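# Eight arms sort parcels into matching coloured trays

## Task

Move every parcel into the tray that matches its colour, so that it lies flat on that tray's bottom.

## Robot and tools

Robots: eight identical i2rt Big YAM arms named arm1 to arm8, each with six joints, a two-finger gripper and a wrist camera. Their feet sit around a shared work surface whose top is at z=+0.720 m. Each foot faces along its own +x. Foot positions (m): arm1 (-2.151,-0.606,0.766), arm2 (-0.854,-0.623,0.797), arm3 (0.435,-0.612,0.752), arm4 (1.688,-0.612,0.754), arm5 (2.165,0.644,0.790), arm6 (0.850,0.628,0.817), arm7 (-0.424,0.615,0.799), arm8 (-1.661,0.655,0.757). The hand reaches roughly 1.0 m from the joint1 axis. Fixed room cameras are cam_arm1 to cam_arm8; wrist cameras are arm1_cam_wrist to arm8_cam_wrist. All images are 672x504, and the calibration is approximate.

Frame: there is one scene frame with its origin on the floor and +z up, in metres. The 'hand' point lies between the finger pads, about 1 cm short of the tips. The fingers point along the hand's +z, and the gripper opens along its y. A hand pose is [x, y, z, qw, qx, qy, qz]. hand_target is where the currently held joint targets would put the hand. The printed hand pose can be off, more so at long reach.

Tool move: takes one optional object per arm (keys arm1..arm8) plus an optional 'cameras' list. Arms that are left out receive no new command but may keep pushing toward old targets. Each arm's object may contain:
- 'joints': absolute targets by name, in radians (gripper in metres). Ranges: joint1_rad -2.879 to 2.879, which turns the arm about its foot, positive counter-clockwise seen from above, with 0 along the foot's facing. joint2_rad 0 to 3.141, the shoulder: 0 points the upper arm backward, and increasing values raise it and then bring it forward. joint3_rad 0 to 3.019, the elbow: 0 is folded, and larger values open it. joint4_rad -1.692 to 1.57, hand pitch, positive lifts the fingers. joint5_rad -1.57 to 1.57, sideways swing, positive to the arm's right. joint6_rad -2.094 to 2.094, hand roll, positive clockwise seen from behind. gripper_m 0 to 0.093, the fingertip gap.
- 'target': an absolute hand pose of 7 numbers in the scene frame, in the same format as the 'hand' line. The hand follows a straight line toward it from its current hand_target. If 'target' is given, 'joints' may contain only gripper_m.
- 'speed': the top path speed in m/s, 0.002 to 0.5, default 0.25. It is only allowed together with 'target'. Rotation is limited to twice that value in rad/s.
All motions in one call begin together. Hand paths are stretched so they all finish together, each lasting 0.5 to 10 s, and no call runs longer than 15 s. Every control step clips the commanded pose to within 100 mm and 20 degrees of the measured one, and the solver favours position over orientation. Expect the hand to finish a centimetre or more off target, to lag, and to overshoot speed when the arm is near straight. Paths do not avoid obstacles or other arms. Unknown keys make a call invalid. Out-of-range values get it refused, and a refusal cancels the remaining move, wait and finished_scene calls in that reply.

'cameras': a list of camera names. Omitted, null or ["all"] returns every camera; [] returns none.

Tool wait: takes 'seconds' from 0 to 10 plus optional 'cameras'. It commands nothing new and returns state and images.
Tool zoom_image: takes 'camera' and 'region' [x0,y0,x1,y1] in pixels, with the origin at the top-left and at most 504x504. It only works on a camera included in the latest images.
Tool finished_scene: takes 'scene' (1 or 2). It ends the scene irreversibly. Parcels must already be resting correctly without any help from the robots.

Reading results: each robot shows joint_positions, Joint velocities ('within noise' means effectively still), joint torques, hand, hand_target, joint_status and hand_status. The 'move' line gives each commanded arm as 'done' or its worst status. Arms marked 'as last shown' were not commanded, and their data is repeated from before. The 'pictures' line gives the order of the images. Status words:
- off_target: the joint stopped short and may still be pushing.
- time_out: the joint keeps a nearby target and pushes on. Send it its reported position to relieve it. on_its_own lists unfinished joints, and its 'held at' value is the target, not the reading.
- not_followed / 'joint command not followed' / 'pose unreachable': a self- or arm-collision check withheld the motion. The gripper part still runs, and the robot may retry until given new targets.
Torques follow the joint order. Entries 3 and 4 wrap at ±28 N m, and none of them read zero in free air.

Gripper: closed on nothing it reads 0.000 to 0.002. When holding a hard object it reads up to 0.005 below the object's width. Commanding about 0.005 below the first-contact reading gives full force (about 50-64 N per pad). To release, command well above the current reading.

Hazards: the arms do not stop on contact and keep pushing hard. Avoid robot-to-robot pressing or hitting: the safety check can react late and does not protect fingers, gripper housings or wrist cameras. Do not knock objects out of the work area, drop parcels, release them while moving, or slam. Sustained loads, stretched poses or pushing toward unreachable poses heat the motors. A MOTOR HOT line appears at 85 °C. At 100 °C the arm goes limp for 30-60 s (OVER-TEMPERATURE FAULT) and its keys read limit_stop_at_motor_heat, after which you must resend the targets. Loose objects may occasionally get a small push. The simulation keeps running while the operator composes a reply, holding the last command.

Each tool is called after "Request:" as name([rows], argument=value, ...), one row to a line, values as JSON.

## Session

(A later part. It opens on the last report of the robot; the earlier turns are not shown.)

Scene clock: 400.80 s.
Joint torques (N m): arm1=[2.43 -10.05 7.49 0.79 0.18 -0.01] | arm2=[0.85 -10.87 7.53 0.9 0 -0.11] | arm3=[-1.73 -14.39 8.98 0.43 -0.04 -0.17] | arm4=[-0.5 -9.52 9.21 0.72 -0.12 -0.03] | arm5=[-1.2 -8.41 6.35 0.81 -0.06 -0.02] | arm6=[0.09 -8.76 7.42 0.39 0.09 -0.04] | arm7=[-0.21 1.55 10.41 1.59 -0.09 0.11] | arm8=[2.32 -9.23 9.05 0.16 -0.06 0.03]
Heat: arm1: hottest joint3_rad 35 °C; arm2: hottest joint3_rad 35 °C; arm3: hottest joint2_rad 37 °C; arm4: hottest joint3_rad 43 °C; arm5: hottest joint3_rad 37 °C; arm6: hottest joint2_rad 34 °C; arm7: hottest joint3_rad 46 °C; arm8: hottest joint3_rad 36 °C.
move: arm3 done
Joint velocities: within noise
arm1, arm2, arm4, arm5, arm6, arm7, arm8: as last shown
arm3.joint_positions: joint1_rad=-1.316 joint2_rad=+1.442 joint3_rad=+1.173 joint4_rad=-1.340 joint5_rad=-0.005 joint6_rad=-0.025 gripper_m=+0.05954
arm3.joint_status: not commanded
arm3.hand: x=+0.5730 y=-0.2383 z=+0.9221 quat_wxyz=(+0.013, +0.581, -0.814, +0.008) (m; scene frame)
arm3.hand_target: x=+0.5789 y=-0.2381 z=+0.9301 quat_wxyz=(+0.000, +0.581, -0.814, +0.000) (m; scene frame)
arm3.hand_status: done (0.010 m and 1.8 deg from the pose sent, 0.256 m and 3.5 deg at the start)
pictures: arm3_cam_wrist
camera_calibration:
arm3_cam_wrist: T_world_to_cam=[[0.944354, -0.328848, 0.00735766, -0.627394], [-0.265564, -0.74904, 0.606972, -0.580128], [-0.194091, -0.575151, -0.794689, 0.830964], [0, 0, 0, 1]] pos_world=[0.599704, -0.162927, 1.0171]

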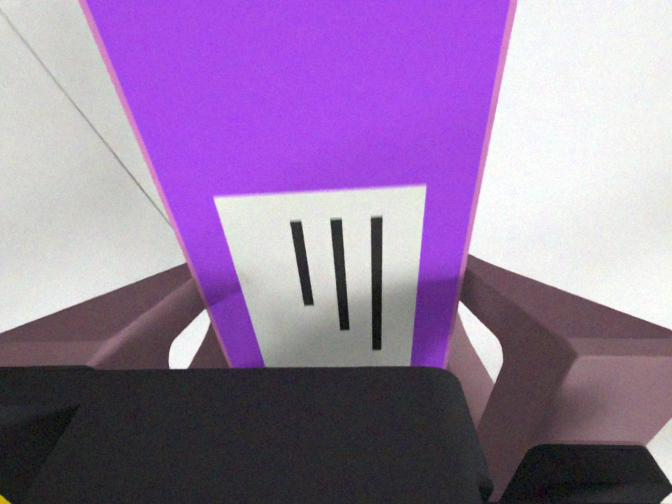

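Request:
move(arm3={"joints":{"joint1_rad":0.26}}, arm7={"joints":{"joint1_rad":-1.21}}, cameras=[])

Request:
move(arm3={"target":[-0.195,-0.377,0.88,0,1,0,0],"speed":0.3}, cameras=[])

Request:
move(arm3={"target":[-0.195,-0.377,0.757,0,1,0,0],"speed":0.12}, cameras=["cam_arm2","arm3_cam_wrist"])

Scene clock: 409.10 s.
Joint torques (N m): arm1=[2.37 -9.7 7.47 0.79 0.16 0.01] | arm2=[0.85 -10.87 7.51 0.9 0 -0.1] | arm3=[-0.85 -14.39 8.95 0.44 -0.04 -0.16] | arm4=[-0.56 -9.52 9.21 0.72 -0.12 -0.03] | arm5=[-1.14 -8.7 6.3 0.87 -0.04 -0.08] | arm6=[0.09 -8.88 7.42 0.36 0.09 -0.04] | arm7=[-1.08 1.55 10.45 1.59 -0.1 0.12] | arm8=[2.26 -9.35 9.09 0.16 -0.06 0.03]
Heat: arm1: hottest joint3_rad 35 °C; arm2: hottest joint3_rad 35 °C; arm3: hottest joint2_rad 36 °C; arm4: hottest joint3_rad 43 °C; arm5: hottest joint3_rad 37 °C; arm6: hottest joint3_rad 34 °C; arm7: hottest joint3_rad 46 °C; arm8: hottest joint3_rad 37 °C.
move: arm3 done; arm7 done
Joint velocities: within noise
arm1, arm2, arm4, arm5, arm6, arm8: as last shown
arm3.joint_positions: joint1_rad=+0.263 joint2_rad=+1.442 joint3_rad=+1.173 joint4_rad=-1.340 joint5_rad=-0.005 joint6_rad=-0.026 gripper_m=+0.05942
arm3.joint_status: all done
arm3.hand: x=+0.0589 y=-0.4769 z=+0.9178 quat_wxyz=(+0.003, +0.987, -0.161, +0.021) (m; scene frame)
arm3.hand_target: x=+0.0572 y=-0.4748 z=+0.9258 quat_wxyz=(-0.001, +0.988, -0.156, +0.006) (m; scene frame)
arm3.hand_status: not commanded
arm7.joint_positions: joint1_rad=-1.200 joint2_rad=+0.535 joint3_rad=+1.368 joint4_rad=-1.177 joint5_rad=-0.073 joint6_rad=-0.126 gripper_m=+0.09397
arm7.joint_status: all done
arm7.hand: x=-0.4699 y=+0.3992 z=+1.3803 quat_wxyz=(-0.343, -0.604, -0.552, +0.462) (m; scene frame)
arm7.hand_target: x=-0.4708 y=+0.4036 z=+1.3917 quat_wxyz=(-0.346, -0.601, -0.544, +0.472) (m; scene frame)
arm7.hand_status: not commanded
pictures: none
No camera images: "cameras" was empty.

Scene clock: 411.13 s.
Joint torques (N m): arm1=[2.26 -9.88 7.57 0.8 0.14 0.02] | arm2=[0.91 -10.87 7.51 0.9 0 -0.1] | arm3=[-1.67 -23 14.3 -0.46 -0.23 -0.18] | arm4=[-0.5 -9.52 9.21 0.72 -0.11 -0.03] | arm5=[-1.44 -8.64 6.43 0.8 -0.01 -0.07] | arm6=[0.09 -8.82 7.39 0.39 0.09 -0.05] | arm7=[-1.14 1.44 10.47 1.59 -0.09 0.11] | arm8=[2.49 -9.05 9.13 0.08 -0.07 0.04]
Heat: arm1: hottest joint3_rad 35 °C; arm2: hottest joint3_rad 35 °C; arm3: hottest joint2_rad 36 °C; arm4: hottest joint3_rad 43 °C; arm5: hottest joint3_rad 37 °C; arm6: hottest joint3_rad 34 °C; arm7: hottest joint3_rad 46 °C; arm8: hottest joint3_rad 37 °C.
move: arm3 off_target
Joint velocities: within noise
arm1, arm4, arm6, arm7: as last shown
arm2.joint_positions: joint1_rad=-2.128 joint2_rad=+1.333 joint3_rad=+0.941 joint4_rad=-1.190 joint5_rad=+0.002 joint6_rad=+0.365 gripper_m=+0.08992
arm2.joint_status: not commanded
arm2.hand: x=-0.5266 y=-0.5033 z=+0.9201 quat_wxyz=(+0.005, -0.006, -1.000, +0.002) (m; scene frame)
arm2.hand_target: x=-0.5261 y=-0.5000 z=+0.9201 quat_wxyz=(+0.000, +0.000, -1.000, +0.000) (m; scene frame)
arm2.hand_status: not commanded
arm3.joint_positions: joint1_rad=+0.263 joint2_rad=+2.153 joint3_rad=+2.022 joint4_rad=-1.474 joint5_rad=-0.004 joint6_rad=-0.342 gripper_m=+0.05941
arm3.joint_status: not commanded
arm3.hand: x=-0.1831 y=-0.3886 z=+0.8634 quat_wxyz=(+0.005, +1.000, -0.003, +0.018) (m; scene frame)
arm3.hand_target: x=-0.1939 y=-0.3773 z=+0.8802 quat_wxyz=(-0.001, +1.000, +0.000, -0.001) (m; scene frame)
arm3.hand_status: off_target (0.024 m and 2.2 deg from the pose sent, 0.275 m and 18.6 deg at the start)
arm5.joint_positions: joint1_rad=+1.503 joint2_rad=+1.387 joint3_rad=+1.009 joint4_rad=-1.210 joint5_rad=+0.000 joint6_rad=+0.030 gripper_m=+0.08988
arm5.joint_status: not commanded
arm5.hand: x=+2.0443 y=+0.2930 z=+0.9163 quat_wxyz=(-0.006, +0.822, +0.570, +0.010) (m; scene frame)
arm5.hand_target: x=+2.0400 y=+0.2900 z=+0.9202 quat_wxyz=(+0.000, +0.824, +0.566, +0.000) (m; scene frame)
arm5.hand_status: not commanded
arm8.joint_positions: joint1_rad=+0.295 joint2_rad=+1.332 joint3_rad=+1.048 joint4_rad=-1.299 joint5_rad=+0.000 joint6_rad=+0.073 gripper_m=+0.08992
arm8.joint_status: not commanded
arm8.hand: x=-1.7723 y=+0.3110 z=+0.9195 quat_wxyz=(+0.003, -0.829, -0.559, -0.004) (m; scene frame)
arm8.hand_target: x=-1.7700 y=+0.3101 z=+0.9200 quat_wxyz=(+0.000, -0.829, -0.559, +0.000) (m; scene frame)
arm8.hand_status: not commanded
pictures: none
No camera images: "cameras" was empty.

Scene clock: 412.80 s.
Joint torques (N m): arm1=[2.26 -10.23 7.5 0.76 0.14 -0.01] | arm2=[0.91 -10.87 7.53 0.9 0 -0.1] | arm3=[-1.55 -24.59 8.96 0.62 -0.25 -0.21] | arm4=[-0.56 -9.52 9.21 0.72 -0.12 -0.03] | arm5=[-1.26 -8.53 6.34 0.88 -0.06 -0.06] | arm6=[0.09 -8.88 7.39 0.4 0.09 -0.04] | arm7=[-1.03 1.67 10.47 1.58 -0.08 0.13] | arm8=[2.32 -9.52 9.05 0.1 -0.06 0.05]
Heat: arm1: hottest joint3_rad 35 °C; arm2: hottest joint3_rad 35 °C; arm3: hottest joint2_rad 36 °C; arm4: hottest joint3_rad 43 °C; arm5: hottest joint3_rad 37 °C; arm6: hottest joint3_rad 34 °C; arm7: hottest joint3_rad 46 °C; arm8: hottest joint3_rad 37 °C.
move: arm3 done
Joint velocities: within noise
arm1, arm2, arm4, arm5, arm6, arm7, arm8: as last shown
arm3.joint_positions: joint1_rad=+0.263 joint2_rad=+2.245 joint3_rad=+1.899 joint4_rad=-1.237 joint5_rad=-0.004 joint6_rad=-0.342 gripper_m=+0.05941
arm3.joint_status: not commanded
arm3.hand: x=-0.1925 y=-0.3844 z=+0.7579 quat_wxyz=(+0.001, +1.000, -0.003, +0.008) (m; scene frame)
arm3.hand_target: x=-0.1948 y=-0.3770 z=+0.7570 quat_wxyz=(+0.000, +1.000, +0.000, +0.000) (m; scene frame)
arm3.hand_status: done (0.008 m and 0.9 deg from the pose sent, 0.108 m and 2.2 deg at the start)
pictures: arm3_cam_wrist, cam_arm2
camera_calibration:
arm3_cam_wrist: T_world_to_cam=[[0.0107916, 0.999915, 0.00737002, 0.37969], [0.804092, -0.013059, 0.594361, -0.294865], [0.594406, -0.00048792, -0.804165, 0.847697], [0, 0, 0, 1]] pos_world=[-0.270875, -0.383095, 0.854146]

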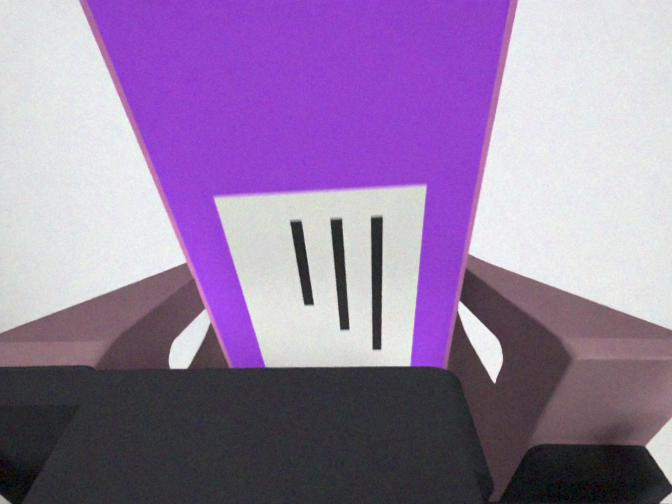

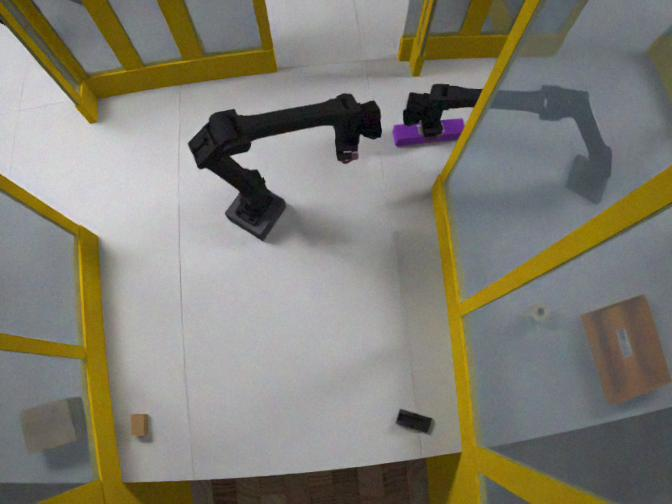

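Request:
move(arm3={"joints":{"gripper_m":0.093}}, cameras=[])

Request:
move(arm3={"target":[-0.188,-0.38,0.91,0,1,0,0],"speed":0.25}, cameras=[])

Request:
move(arm3={"target":[0.08,-0.478,0.93,0,1,0,0],"speed":0.4}, cameras=[])

Request:
move(arm2={"target":[-0.188,-0.382,0.878,0,0,1,0],"speed":0.35}, arm3={"joints":{"joint1_rad":-0.6}}, cameras=["arm2_cam_wrist"])

Scene clock: 422.93 s.
Joint torques (N m): arm1=[2.43 -9.99 7.54 0.69 0.15 0.02] | arm2=[0.85 -10.87 7.51 0.9 0 -0.11] | arm3=[-1.49 -24.06 9.05 0.61 -0.25 -0.22] | arm4=[-0.5 -9.52 9.21 0.72 -0.12 -0.03] | arm5=[-1.55 -8.76 6.31 0.72 -0.06 -0.07] | arm6=[0.09 -8.82 7.41 0.38 0.09 -0.04] | arm7=[-1.08 1.61 10.4 1.58 -0.09 0.12] | arm8=[2.26 -9.52 9.07 0.13 -0.07 0.02]
Heat: arm1: hottest joint3_rad 35 °C; arm2: hottest joint3_rad 35 °C; arm3: hottest joint2_rad 35 °C; arm4: hottest joint3_rad 43 °C; arm5: hottest joint3_rad 37 °C; arm6: hottest joint3_rad 34 °C; arm7: hottest joint3_rad 46 °C; arm8: hottest joint3_rad 37 °C.
move: arm3 done
Joint velocities: within noise
arm1, arm2, arm4, arm5, arm7, arm8: as last shown
arm3.joint_positions: joint1_rad=+0.263 joint2_rad=+2.245 joint3_rad=+1.899 joint4_rad=-1.237 joint5_rad=-0.004 joint6_rad=-0.342 gripper_m=+0.09287
arm3.joint_status: all done
arm3.hand: x=-0.1925 y=-0.3844 z=+0.7579 quat_wxyz=(+0.001, +1.000, -0.003, +0.008) (m; scene frame)
arm3.hand_target: x=-0.1948 y=-0.3770 z=+0.7570 quat_wxyz=(+0.000, +1.000, +0.000, +0.000) (m; scene frame)
arm3.hand_status: not commanded
arm6.joint_positions: joint1_rad=-0.008 joint2_rad=+1.430 joint3_rad=+0.958 joint4_rad=-1.127 joint5_rad=-0.002 joint6_rad=+0.054 gripper_m=+0.08990
arm6.joint_status: not commanded
arm6.hand: x=+1.1492 y=+0.4119 z=+0.9124 quat_wxyz=(+0.014, -0.333, -0.943, -0.005) (m; scene frame)
arm6.hand_target: x=+1.1535 y=+0.4125 z=+0.9199 quat_wxyz=(+0.000, -0.332, -0.943, +0.000) (m; scene frame)
arm6.hand_status: not commanded
pictures: none
No camera images: "cameras" was empty.

Scene clock: 424.53 s.
Joint torques (N m): arm1=[2.37 -10.17 7.49 0.73 0.14 0.05] | arm2=[0.85 -10.87 7.51 0.91 0 -0.1] | arm3=[-1.67 -23.82 14.2 -0.34 -0.23 -0.21] | arm4=[-0.5 -9.52 9.21 0.72 -0.12 -0.03] | arm5=[-1.03 -8.12 6.31 0.75 -0.03 -0.03] | arm6=[0.03 -8.82 7.42 0.38 0.09 -0.04] | arm7=[-1.08 1.44 10.45 1.58 -0.08 0.12] | arm8=[2.67 -9.58 9.07 0.14 -0.07 0.02]
Heat: arm1: hottest joint3_rad 35 °C; arm2: hottest joint3_rad 35 °C; arm3: hottest joint2_rad 35 °C; arm4: hottest joint3_rad 43 °C; arm5: hottest joint3_rad 37 °C; arm6: hottest joint3_rad 34 °C; arm7: hottest joint3_rad 46 °C; arm8: hottest joint3_rad 37 °C.
move: arm3 off_target
Joint velocities: within noise
arm1, arm2, arm4, arm5, arm6, arm7, arm8: as last shown
arm3.joint_positions: joint1_rad=+0.263 joint2_rad=+2.133 joint3_rad=+2.048 joint4_rad=-1.531 joint5_rad=-0.004 joint6_rad=-0.343 gripper_m=+0.09297
arm3.joint_status: not commanded
arm3.hand: x=-0.1770 y=-0.3910 z=+0.8857 quat_wxyz=(+0.007, +1.000, -0.003, +0.024) (m; scene frame)
arm3.hand_target: x=-0.1867 y=-0.3804 z=+0.9100 quat_wxyz=(-0.001, +1.000, +0.000, +0.000) (m; scene frame)
arm3.hand_status: off_target (0.029 m and 2.8 deg from the pose sent, 0.152 m and 0.9 deg at the start; pose on its path clipped on 8 of 48 steps)
pictures: none
No camera images: "cameras" was empty.

Scene clock: 426.17 s.
Joint torques (N m): arm1=[2.67 -9.99 7.47 0.8 0.14 0.02] | arm2=[0.85 -10.87 7.51 0.9 0 -0.1] | arm3=[-1.9 -12.75 8.9 0.61 -0.23 -0.23] | arm4=[-0.5 -9.58 9.21 0.72 -0.12 -0.03] | arm5=[-1.49 -8.41 6.43 0.77 -0.04 -0.02] | arm6=[0.03 -8.82 7.41 0.35 0.09 -0.04] | arm7=[-1.2 1.49 10.43 1.62 -0.09 0.13] | arm8=[2.67 -9.23 9.1 0.13 -0.07 0.02]
Heat: arm1: hottest joint3_rad 35 °C; arm2: hottest joint3_rad 35 °C; arm3: hottest joint2_rad 36 °C; arm4: hottest joint3_rad 43 °C; arm5: hottest joint3_rad 37 °C; arm6: hottest joint3_rad 34 °C; arm7: hottest joint3_rad 46 °C; arm8: hottest joint3_rad 37 °C.
move: arm3 done
Joint velocities: within noise
arm1.joint_positions: joint1_rad=-1.555 joint2_rad=+1.455 joint3_rad=+1.153 joint4_rad=-1.278 joint5_rad=+0.005 joint6_rad=-0.049 gripper_m=+0.08989
arm1.joint_status: not commanded
arm1.hand: x=-2.3148 y=-0.9786 z=+0.9244 quat_wxyz=(-0.001, -0.822, -0.570, -0.001) (m; scene frame)
arm1.hand_target: x=-2.3100 y=-0.9798 z=+0.9200 quat_wxyz=(+0.000, -0.819, -0.574, +0.000) (m; scene frame)
arm1.hand_status: not commanded
arm2, arm5, arm6, arm7, arm8: as last shown
arm3.joint_positions: joint1_rad=+0.261 joint2_rad=+1.367 joint3_rad=+1.117 joint4_rad=-1.345 joint5_rad=-0.004 joint6_rad=-0.349 gripper_m=+0.09297
arm3.joint_status: not commanded
arm3.hand: x=+0.0811 y=-0.4843 z=+0.9253 quat_wxyz=(+0.003, +1.000, +0.000, +0.014) (m; scene frame)
arm3.hand_target: x=+0.0800 y=-0.4780 z=+0.9301 quat_wxyz=(+0.000, +1.000, +0.000, +0.000) (m; scene frame)
arm3.hand_status: done (0.008 m and 1.6 deg from the pose sent, 0.275 m and 2.8 deg at the start)
arm4.joint_positions: joint1_rad=-1.881 joint2_rad=+1.426 joint3_rad=+1.156 joint4_rad=-1.310 joint5_rad=-0.014 joint6_rad=+0.036 gripper_m=+0.08991
arm4.joint_status: not commanded
arm4.hand: x=+1.9309 y=-0.9295 z=+0.9215 quat_wxyz=(+0.004, -0.464, -0.886, -0.001) (m; scene frame)
arm4.hand_target: x=+1.9300 y=-0.9300 z=+0.9200 quat_wxyz=(+0.000, -0.462, -0.887, +0.000) (m; scene frame)
arm4.hand_status: not commanded
pictures: none
No camera images: "cameras" was empty.

Scene clock: 428.40 s.
Joint torques (N m): arm1=[2.2 -9.76 7.45 0.79 0.14 0.01] | arm2=[-0.15 -24.7 11.92 0.14 0 -0.2] | arm3=[-1.61 -12.63 8.94 0.46 -0.23 -0.21] | arm4=[-0.56 -9.52 9.21 0.72 -0.11 -0.03] | arm5=[-1.49 -8.35 6.34 0.81 -0.05 -0.03] | arm6=[-0.03 -8.88 7.41 0.38 0.09 -0.04] | arm7=[-1.08 1.67 10.43 1.55 -0.09 0.11] | arm8=[2.2 -9.47 9.1 0.1 -0.06 0.03]
Heat: arm1: hottest joint3_rad 35 °C; arm2: hottest joint3_rad 35 °C; arm3: hottest joint2_rad 35 °C; arm4: hottest joint3_rad 43 °C; arm5: hottest joint3_rad 37 °C; arm6: hottest joint3_rad 34 °C; arm7: hottest joint3_rad 46 °C; arm8: hottest joint3_rad 37 °C.
move: arm2 off_target; arm3 done
Joint velocities: within noise
arm1, arm4, arm5, arm6, arm7, arm8: as last shown
arm2.joint_positions: joint1_rad=-2.128 joint2_rad=+2.286 joint3_rad=+2.166 joint4_rad=-1.461 joint5_rad=+0.002 joint6_rad=+0.362 gripper_m=+0.08992
arm2.joint_status: not commanded
arm2.hand: x=-0.1987 y=-0.3825 z=+0.8775 quat_wxyz=(+0.005, -0.004, -1.000, +0.002) (m; scene frame)
arm2.hand_target: x=-0.1885 y=-0.3822 z=+0.8780 quat_wxyz=(-0.001, +0.000, -1.000, +0.000) (m; scene frame)
arm2.hand_status: off_target (0.011 m and 0.8 deg from the pose sent, 0.362 m and 1.0 deg at the start)
arm3.joint_positions: joint1_rad=-0.587 joint2_rad=+1.367 joint3_rad=+1.117 joint4_rad=-1.341 joint5_rad=-0.005 joint6_rad=-0.350 gripper_m=+0.09298
arm3.joint_status: all done
arm3.hand: x=+0.2967 y=-0.2619 z=+0.9278 quat_wxyz=(+0.005, +0.911, -0.411, +0.007) (m; scene frame)
arm3.hand_target: x=+0.3001 y=-0.2584 z=+0.9326 quat_wxyz=(-0.002, +0.912, -0.410, -0.002) (m; scene frame)
arm3.hand_status: not commanded
pictures: arm2_cam_wrist
camera_calibration:
arm2_cam_wrist: T_world_to_cam=[[-0.0140421, -0.999757, 0.0170024, -0.40133], [-0.806349, 0.0213774, 0.591054, -0.666315], [-0.591273, -0.00541023, -0.806453, 0.708698], [0, 0, 0, 1]] pos_world=[-0.123884, -0.383154, 0.972183]

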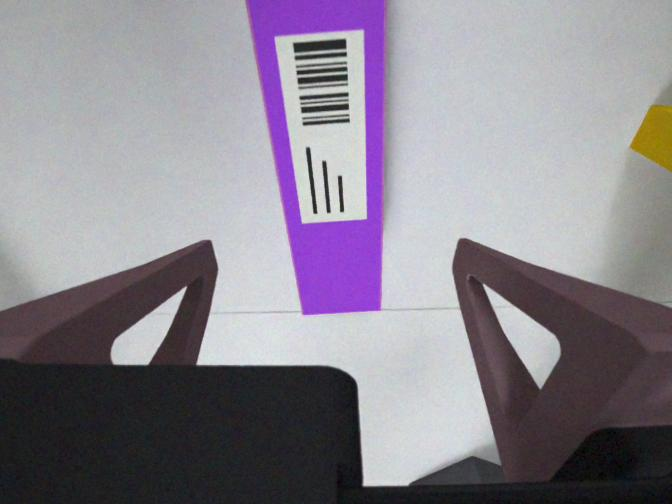

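Request:
move(arm2={"target":[-0.187,-0.383,0.753,0,0,1,0],"speed":0.15}, cameras=[])

Request:
move(arm2={"joints":{"gripper_m":0.045}}, cameras=["arm2_cam_wrist"])

Request:
move(arm2={"target":[-0.2,-0.385,0.91,0,0,1,0],"speed":0.2}, cameras=[])

Request:
move(arm2={"target":[-0.48,-0.483,0.93,0,0,1,0],"speed":0.3}, cameras=["arm2_cam_wrist"])

Scene clock: 436.00 s.
Joint torques (N m): arm1=[2.61 -10.29 7.47 0.85 0.16 0.02] | arm2=[-0.32 -26.64 8.4 0.91 0 -0.2] | arm3=[-1.73 -12.63 8.95 0.47 -0.23 -0.21] | arm4=[-0.56 -9.52 9.22 0.72 -0.12 -0.03] | arm5=[-1.26 -8.76 6.5 0.81 -0.04 -0.05] | arm6=[0.09 -8.76 7.41 0.38 0.09 -0.04] | arm7=[-1.08 1.67 10.47 1.61 -0.1 0.12] | arm8=[2.26 -9.35 8.98 0.16 -0.06 0.04]
Heat: arm1: hottest joint3_rad 35 °C; arm2: hottest joint3_rad 37 °C; arm3: hottest joint2_rad 35 °C; arm4: hottest joint3_rad 43 °C; arm5: hottest joint3_rad 37 °C; arm6: hottest joint3_rad 34 °C; arm7: hottest joint3_rad 47 °C; arm8: hottest joint3_rad 37 °C.
move: arm2 done
Joint velocities: within noise
arm1, arm3, arm4, arm5, arm6, arm7, arm8: as last shown
arm2.joint_positions: joint1_rad=-2.128 joint2_rad=+2.400 joint3_rad=+2.058 joint4_rad=-1.234 joint5_rad=+0.002 joint6_rad=+0.360 gripper_m=+0.08992
arm2.joint_status: not commanded
arm2.hand: x=-0.1919 y=-0.3799 z=+0.7596 quat_wxyz=(+0.002, -0.003, -1.000, +0.001) (m; scene frame)
arm2.hand_target: x=-0.1872 y=-0.3830 z=+0.7531 quat_wxyz=(+0.000, +0.000, -1.000, +0.000) (m; scene frame)
arm2.hand_status: done (0.009 m and 0.5 deg from the pose sent, 0.125 m and 0.8 deg at the start)
pictures: none
No camera images: "cameras" was empty.

Scene clock: 436.60 s.
Joint torques (N m): arm1=[2.61 -9.93 7.57 0.77 0.16 0.04] | arm2=[-0.26 -26.46 8.49 0.9 0.01 -0.19] | arm3=[-1.73 -12.69 8.95 0.46 -0.23 -0.21] | arm4=[-0.56 -9.52 9.21 0.72 -0.12 -0.03] | arm5=[-1.61 -8.41 6.48 0.9 -0.04 -0.03] | arm6=[0.03 -8.76 7.41 0.38 0.09 -0.04] | arm7=[-1.08 1.61 10.47 1.58 -0.09 0.12] | arm8=[2.49 -9.52 8.99 0.17 -0.06 0.05]
Heat: arm1: hottest joint3_rad 35 °C; arm2: hottest joint3_rad 37 °C; arm3: hottest joint2_rad 35 °C; arm4: hottest joint3_rad 43 °C; arm5: hottest joint3_rad 37 °C; arm6: hottest joint3_rad 34 °C; arm7: hottest joint3_rad 47 °C; arm8: hottest joint3_rad 37 °C.
move: arm2 off_target
Joint velocities: within noise
arm1, arm3, arm4, arm5, arm6, arm8: as last shown
arm2.joint_positions: joint1_rad=-2.128 joint2_rad=+2.400 joint3_rad=+2.058 joint4_rad=-1.234 joint5_rad=+0.002 joint6_rad=+0.359 gripper_m=+0.05920
arm2.joint_status: gripper_m off_target (ended at +0.05924, target +0.04500)
arm2.hand: x=-0.1919 y=-0.3799 z=+0.7596 quat_wxyz=(+0.002, -0.003, -1.000, +0.001) (m; scene frame)
arm2.hand_target: x=-0.1872 y=-0.3830 z=+0.7531 quat_wxyz=(+0.000, +0.000, -1.000, +0.000) (m; scene frame)
arm2.hand_status: not commanded
arm7.joint_positions: joint1_rad=-1.200 joint2_rad=+0.535 joint3_rad=+1.368 joint4_rad=-1.177 joint5_rad=-0.073 joint6_rad=-0.126 gripper_m=+0.09397
arm7.joint_status: not commanded
arm7.hand: x=-0.4699 y=+0.3992 z=+1.3803 quat_wxyz=(-0.343, -0.604, -0.552, +0.462) (m; scene frame)
arm7.hand_target: x=-0.4708 y=+0.4036 z=+1.3917 quat_wxyz=(-0.346, -0.601, -0.544, +0.472) (m; scene frame)
arm7.hand_status: not commanded
pictures: arm2_cam_wrist
camera_calibration:
arm2_cam_wrist: T_world_to_cam=[[-0.0114584, -0.999821, 0.015075, -0.394629], [-0.809348, 0.0181269, 0.587049, -0.589884], [-0.587217, -0.00547428, -0.809411, 0.620652], [0, 0, 0, 1]] pos_world=[-0.117485, -0.380467, 0.854602]

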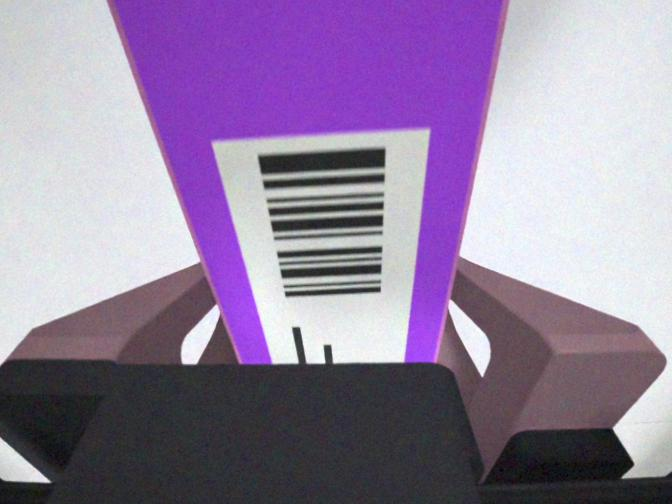

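Scene clock: 438.23 s.
Joint torques (N m): arm1=[2.08 -9.88 7.42 0.84 0.16 0.03] | arm2=[0.03 -26.4 11.85 0.08 0.01 -0.15] | arm3=[-1.67 -12.69 8.95 0.46 -0.21 -0.2] | arm4=[-0.56 -9.58 9.22 0.72 -0.11 -0.03] | arm5=[-1.26 -8.82 6.39 0.81 -0.07 -0.01] | arm6=[0.09 -8.88 7.41 0.38 0.09 -0.04] | arm7=[-1.03 1.49 10.45 1.65 -0.09 0.11] | arm8=[2.55 -9.29 9.06 0.16 -0.07 0.04]
Heat: arm1: hottest joint3_rad 35 °C; arm2: hottest joint3_rad 37 °C; arm3: hottest joint2_rad 35 °C; arm4: hottest joint3_rad 43 °C; arm5: hottest joint3_rad 37 °C; arm6: hottest joint3_rad 34 °C; arm7: hottest joint3_rad 47 °C; arm8: hottest joint3_rad 37 °C.
move: arm2 off_target
Joint velocities: within noise
arm1, arm3, arm4, arm6, arm7: as last shown
arm2.joint_positions: joint1_rad=-2.128 joint2_rad=+2.248 joint3_rad=+2.151 joint4_rad=-1.502 joint5_rad=+0.002 joint6_rad=+0.359 gripper_m=+0.05920
arm2.joint_status: not commanded
arm2.hand: x=-0.2107 y=-0.3870 z=+0.8977 quat_wxyz=(+0.013, -0.003, -1.000, +0.005) (m; scene frame)
arm2.hand_target: x=-0.2006 y=-0.3852 z=+0.9102 quat_wxyz=(+0.000, +0.000, -1.000, +0.000) (m; scene frame)
arm2.hand_status: off_target (0.016 m and 1.6 deg from the pose sent, 0.151 m and 0.5 deg at the start)
arm5.joint_positions: joint1_rad=+1.503 joint2_rad=+1.387 joint3_rad=+1.009 joint4_rad=-1.210 joint5_rad=+0.000 joint6_rad=+0.030 gripper_m=+0.08988
arm5.joint_status: not commanded
arm5.hand: x=+2.0443 y=+0.2930 z=+0.9163 quat_wxyz=(-0.006, +0.822, +0.570, +0.010) (m; scene frame)
arm5.hand_target: x=+2.0400 y=+0.2900 z=+0.9202 quat_wxyz=(+0.000, +0.824, +0.566, +0.000) (m; scene frame)
arm5.hand_status: not commanded
arm8.joint_positions: joint1_rad=+0.295 joint2_rad=+1.332 joint3_rad=+1.048 joint4_rad=-1.299 joint5_rad=+0.000 joint6_rad=+0.073 gripper_m=+0.08992
arm8.joint_status: not commanded
arm8.hand: x=-1.7723 y=+0.3110 z=+0.9195 quat_wxyz=(+0.003, -0.829, -0.559, -0.004) (m; scene frame)
arm8.hand_target: x=-1.7700 y=+0.3101 z=+0.9200 quat_wxyz=(+0.000, -0.829, -0.559, +0.000) (m; scene frame)
arm8.hand_status: not commanded
pictures: none
No camera images: "cameras" was empty.

Scene clock: 440.13 s.
Joint torques (N m): arm1=[2.37 -10.17 7.38 0.8 0.16 0.03] | arm2=[0.79 -13.39 7.71 0.9 0 -0.05] | arm3=[-1.73 -12.69 8.96 0.49 -0.22 -0.21] | arm4=[-0.56 -9.52 9.21 0.72 -0.12 -0.03] | arm5=[-1.38 -8.59 6.37 0.85 -0.04 -0.04] | arm6=[0.09 -8.82 7.41 0.35 0.09 -0.04] | arm7=[-1.14 1.55 10.44 1.61 -0.08 0.12] | arm8=[2.32 -9.29 9.11 0.24 -0.06 0.02]
Heat: arm1: hottest joint3_rad 35 °C; arm2: hottest joint3_rad 37 °C; arm3: hottest joint2_rad 35 °C; arm4: hottest joint3_rad 43 °C; arm5: hottest joint3_rad 37 °C; arm6: hottest joint3_rad 34 °C; arm7: hottest joint3_rad 47 °C; arm8: hottest joint3_rad 37 °C.
move: arm2 done
Joint velocities: within noise
arm1, arm3, arm4, arm5, arm6, arm7, arm8: as last shown
arm2.joint_positions: joint1_rad=-2.128 joint2_rad=+1.452 joint3_rad=+1.084 joint4_rad=-1.217 joint5_rad=+0.002 joint6_rad=+0.359 gripper_m=+0.05921
arm2.joint_status: not commanded
arm2.hand: x=-0.4811 y=-0.4866 z=+0.9286 quat_wxyz=(+0.007, -0.003, -1.000, +0.003) (m; scene frame)
arm2.hand_target: x=-0.4800 y=-0.4830 z=+0.9299 quat_wxyz=(+0.000, +0.000, -1.000, +0.000) (m; scene frame)
arm2.hand_status: done (0.004 m and 0.9 deg from the pose sent, 0.288 m and 1.6 deg at the start)
pictures: arm2_cam_wrist
camera_calibration:
arm2_cam_wrist: T_world_to_cam=[[-0.011291, -0.999763, 0.0186075, -0.510362], [-0.80385, 0.0201431, 0.594491, -0.924566], [-0.594725, -0.00824527, -0.803887, 0.576885], [0, 0, 0, 1]] pos_world=[-0.405887, -0.486861, 1.02289]

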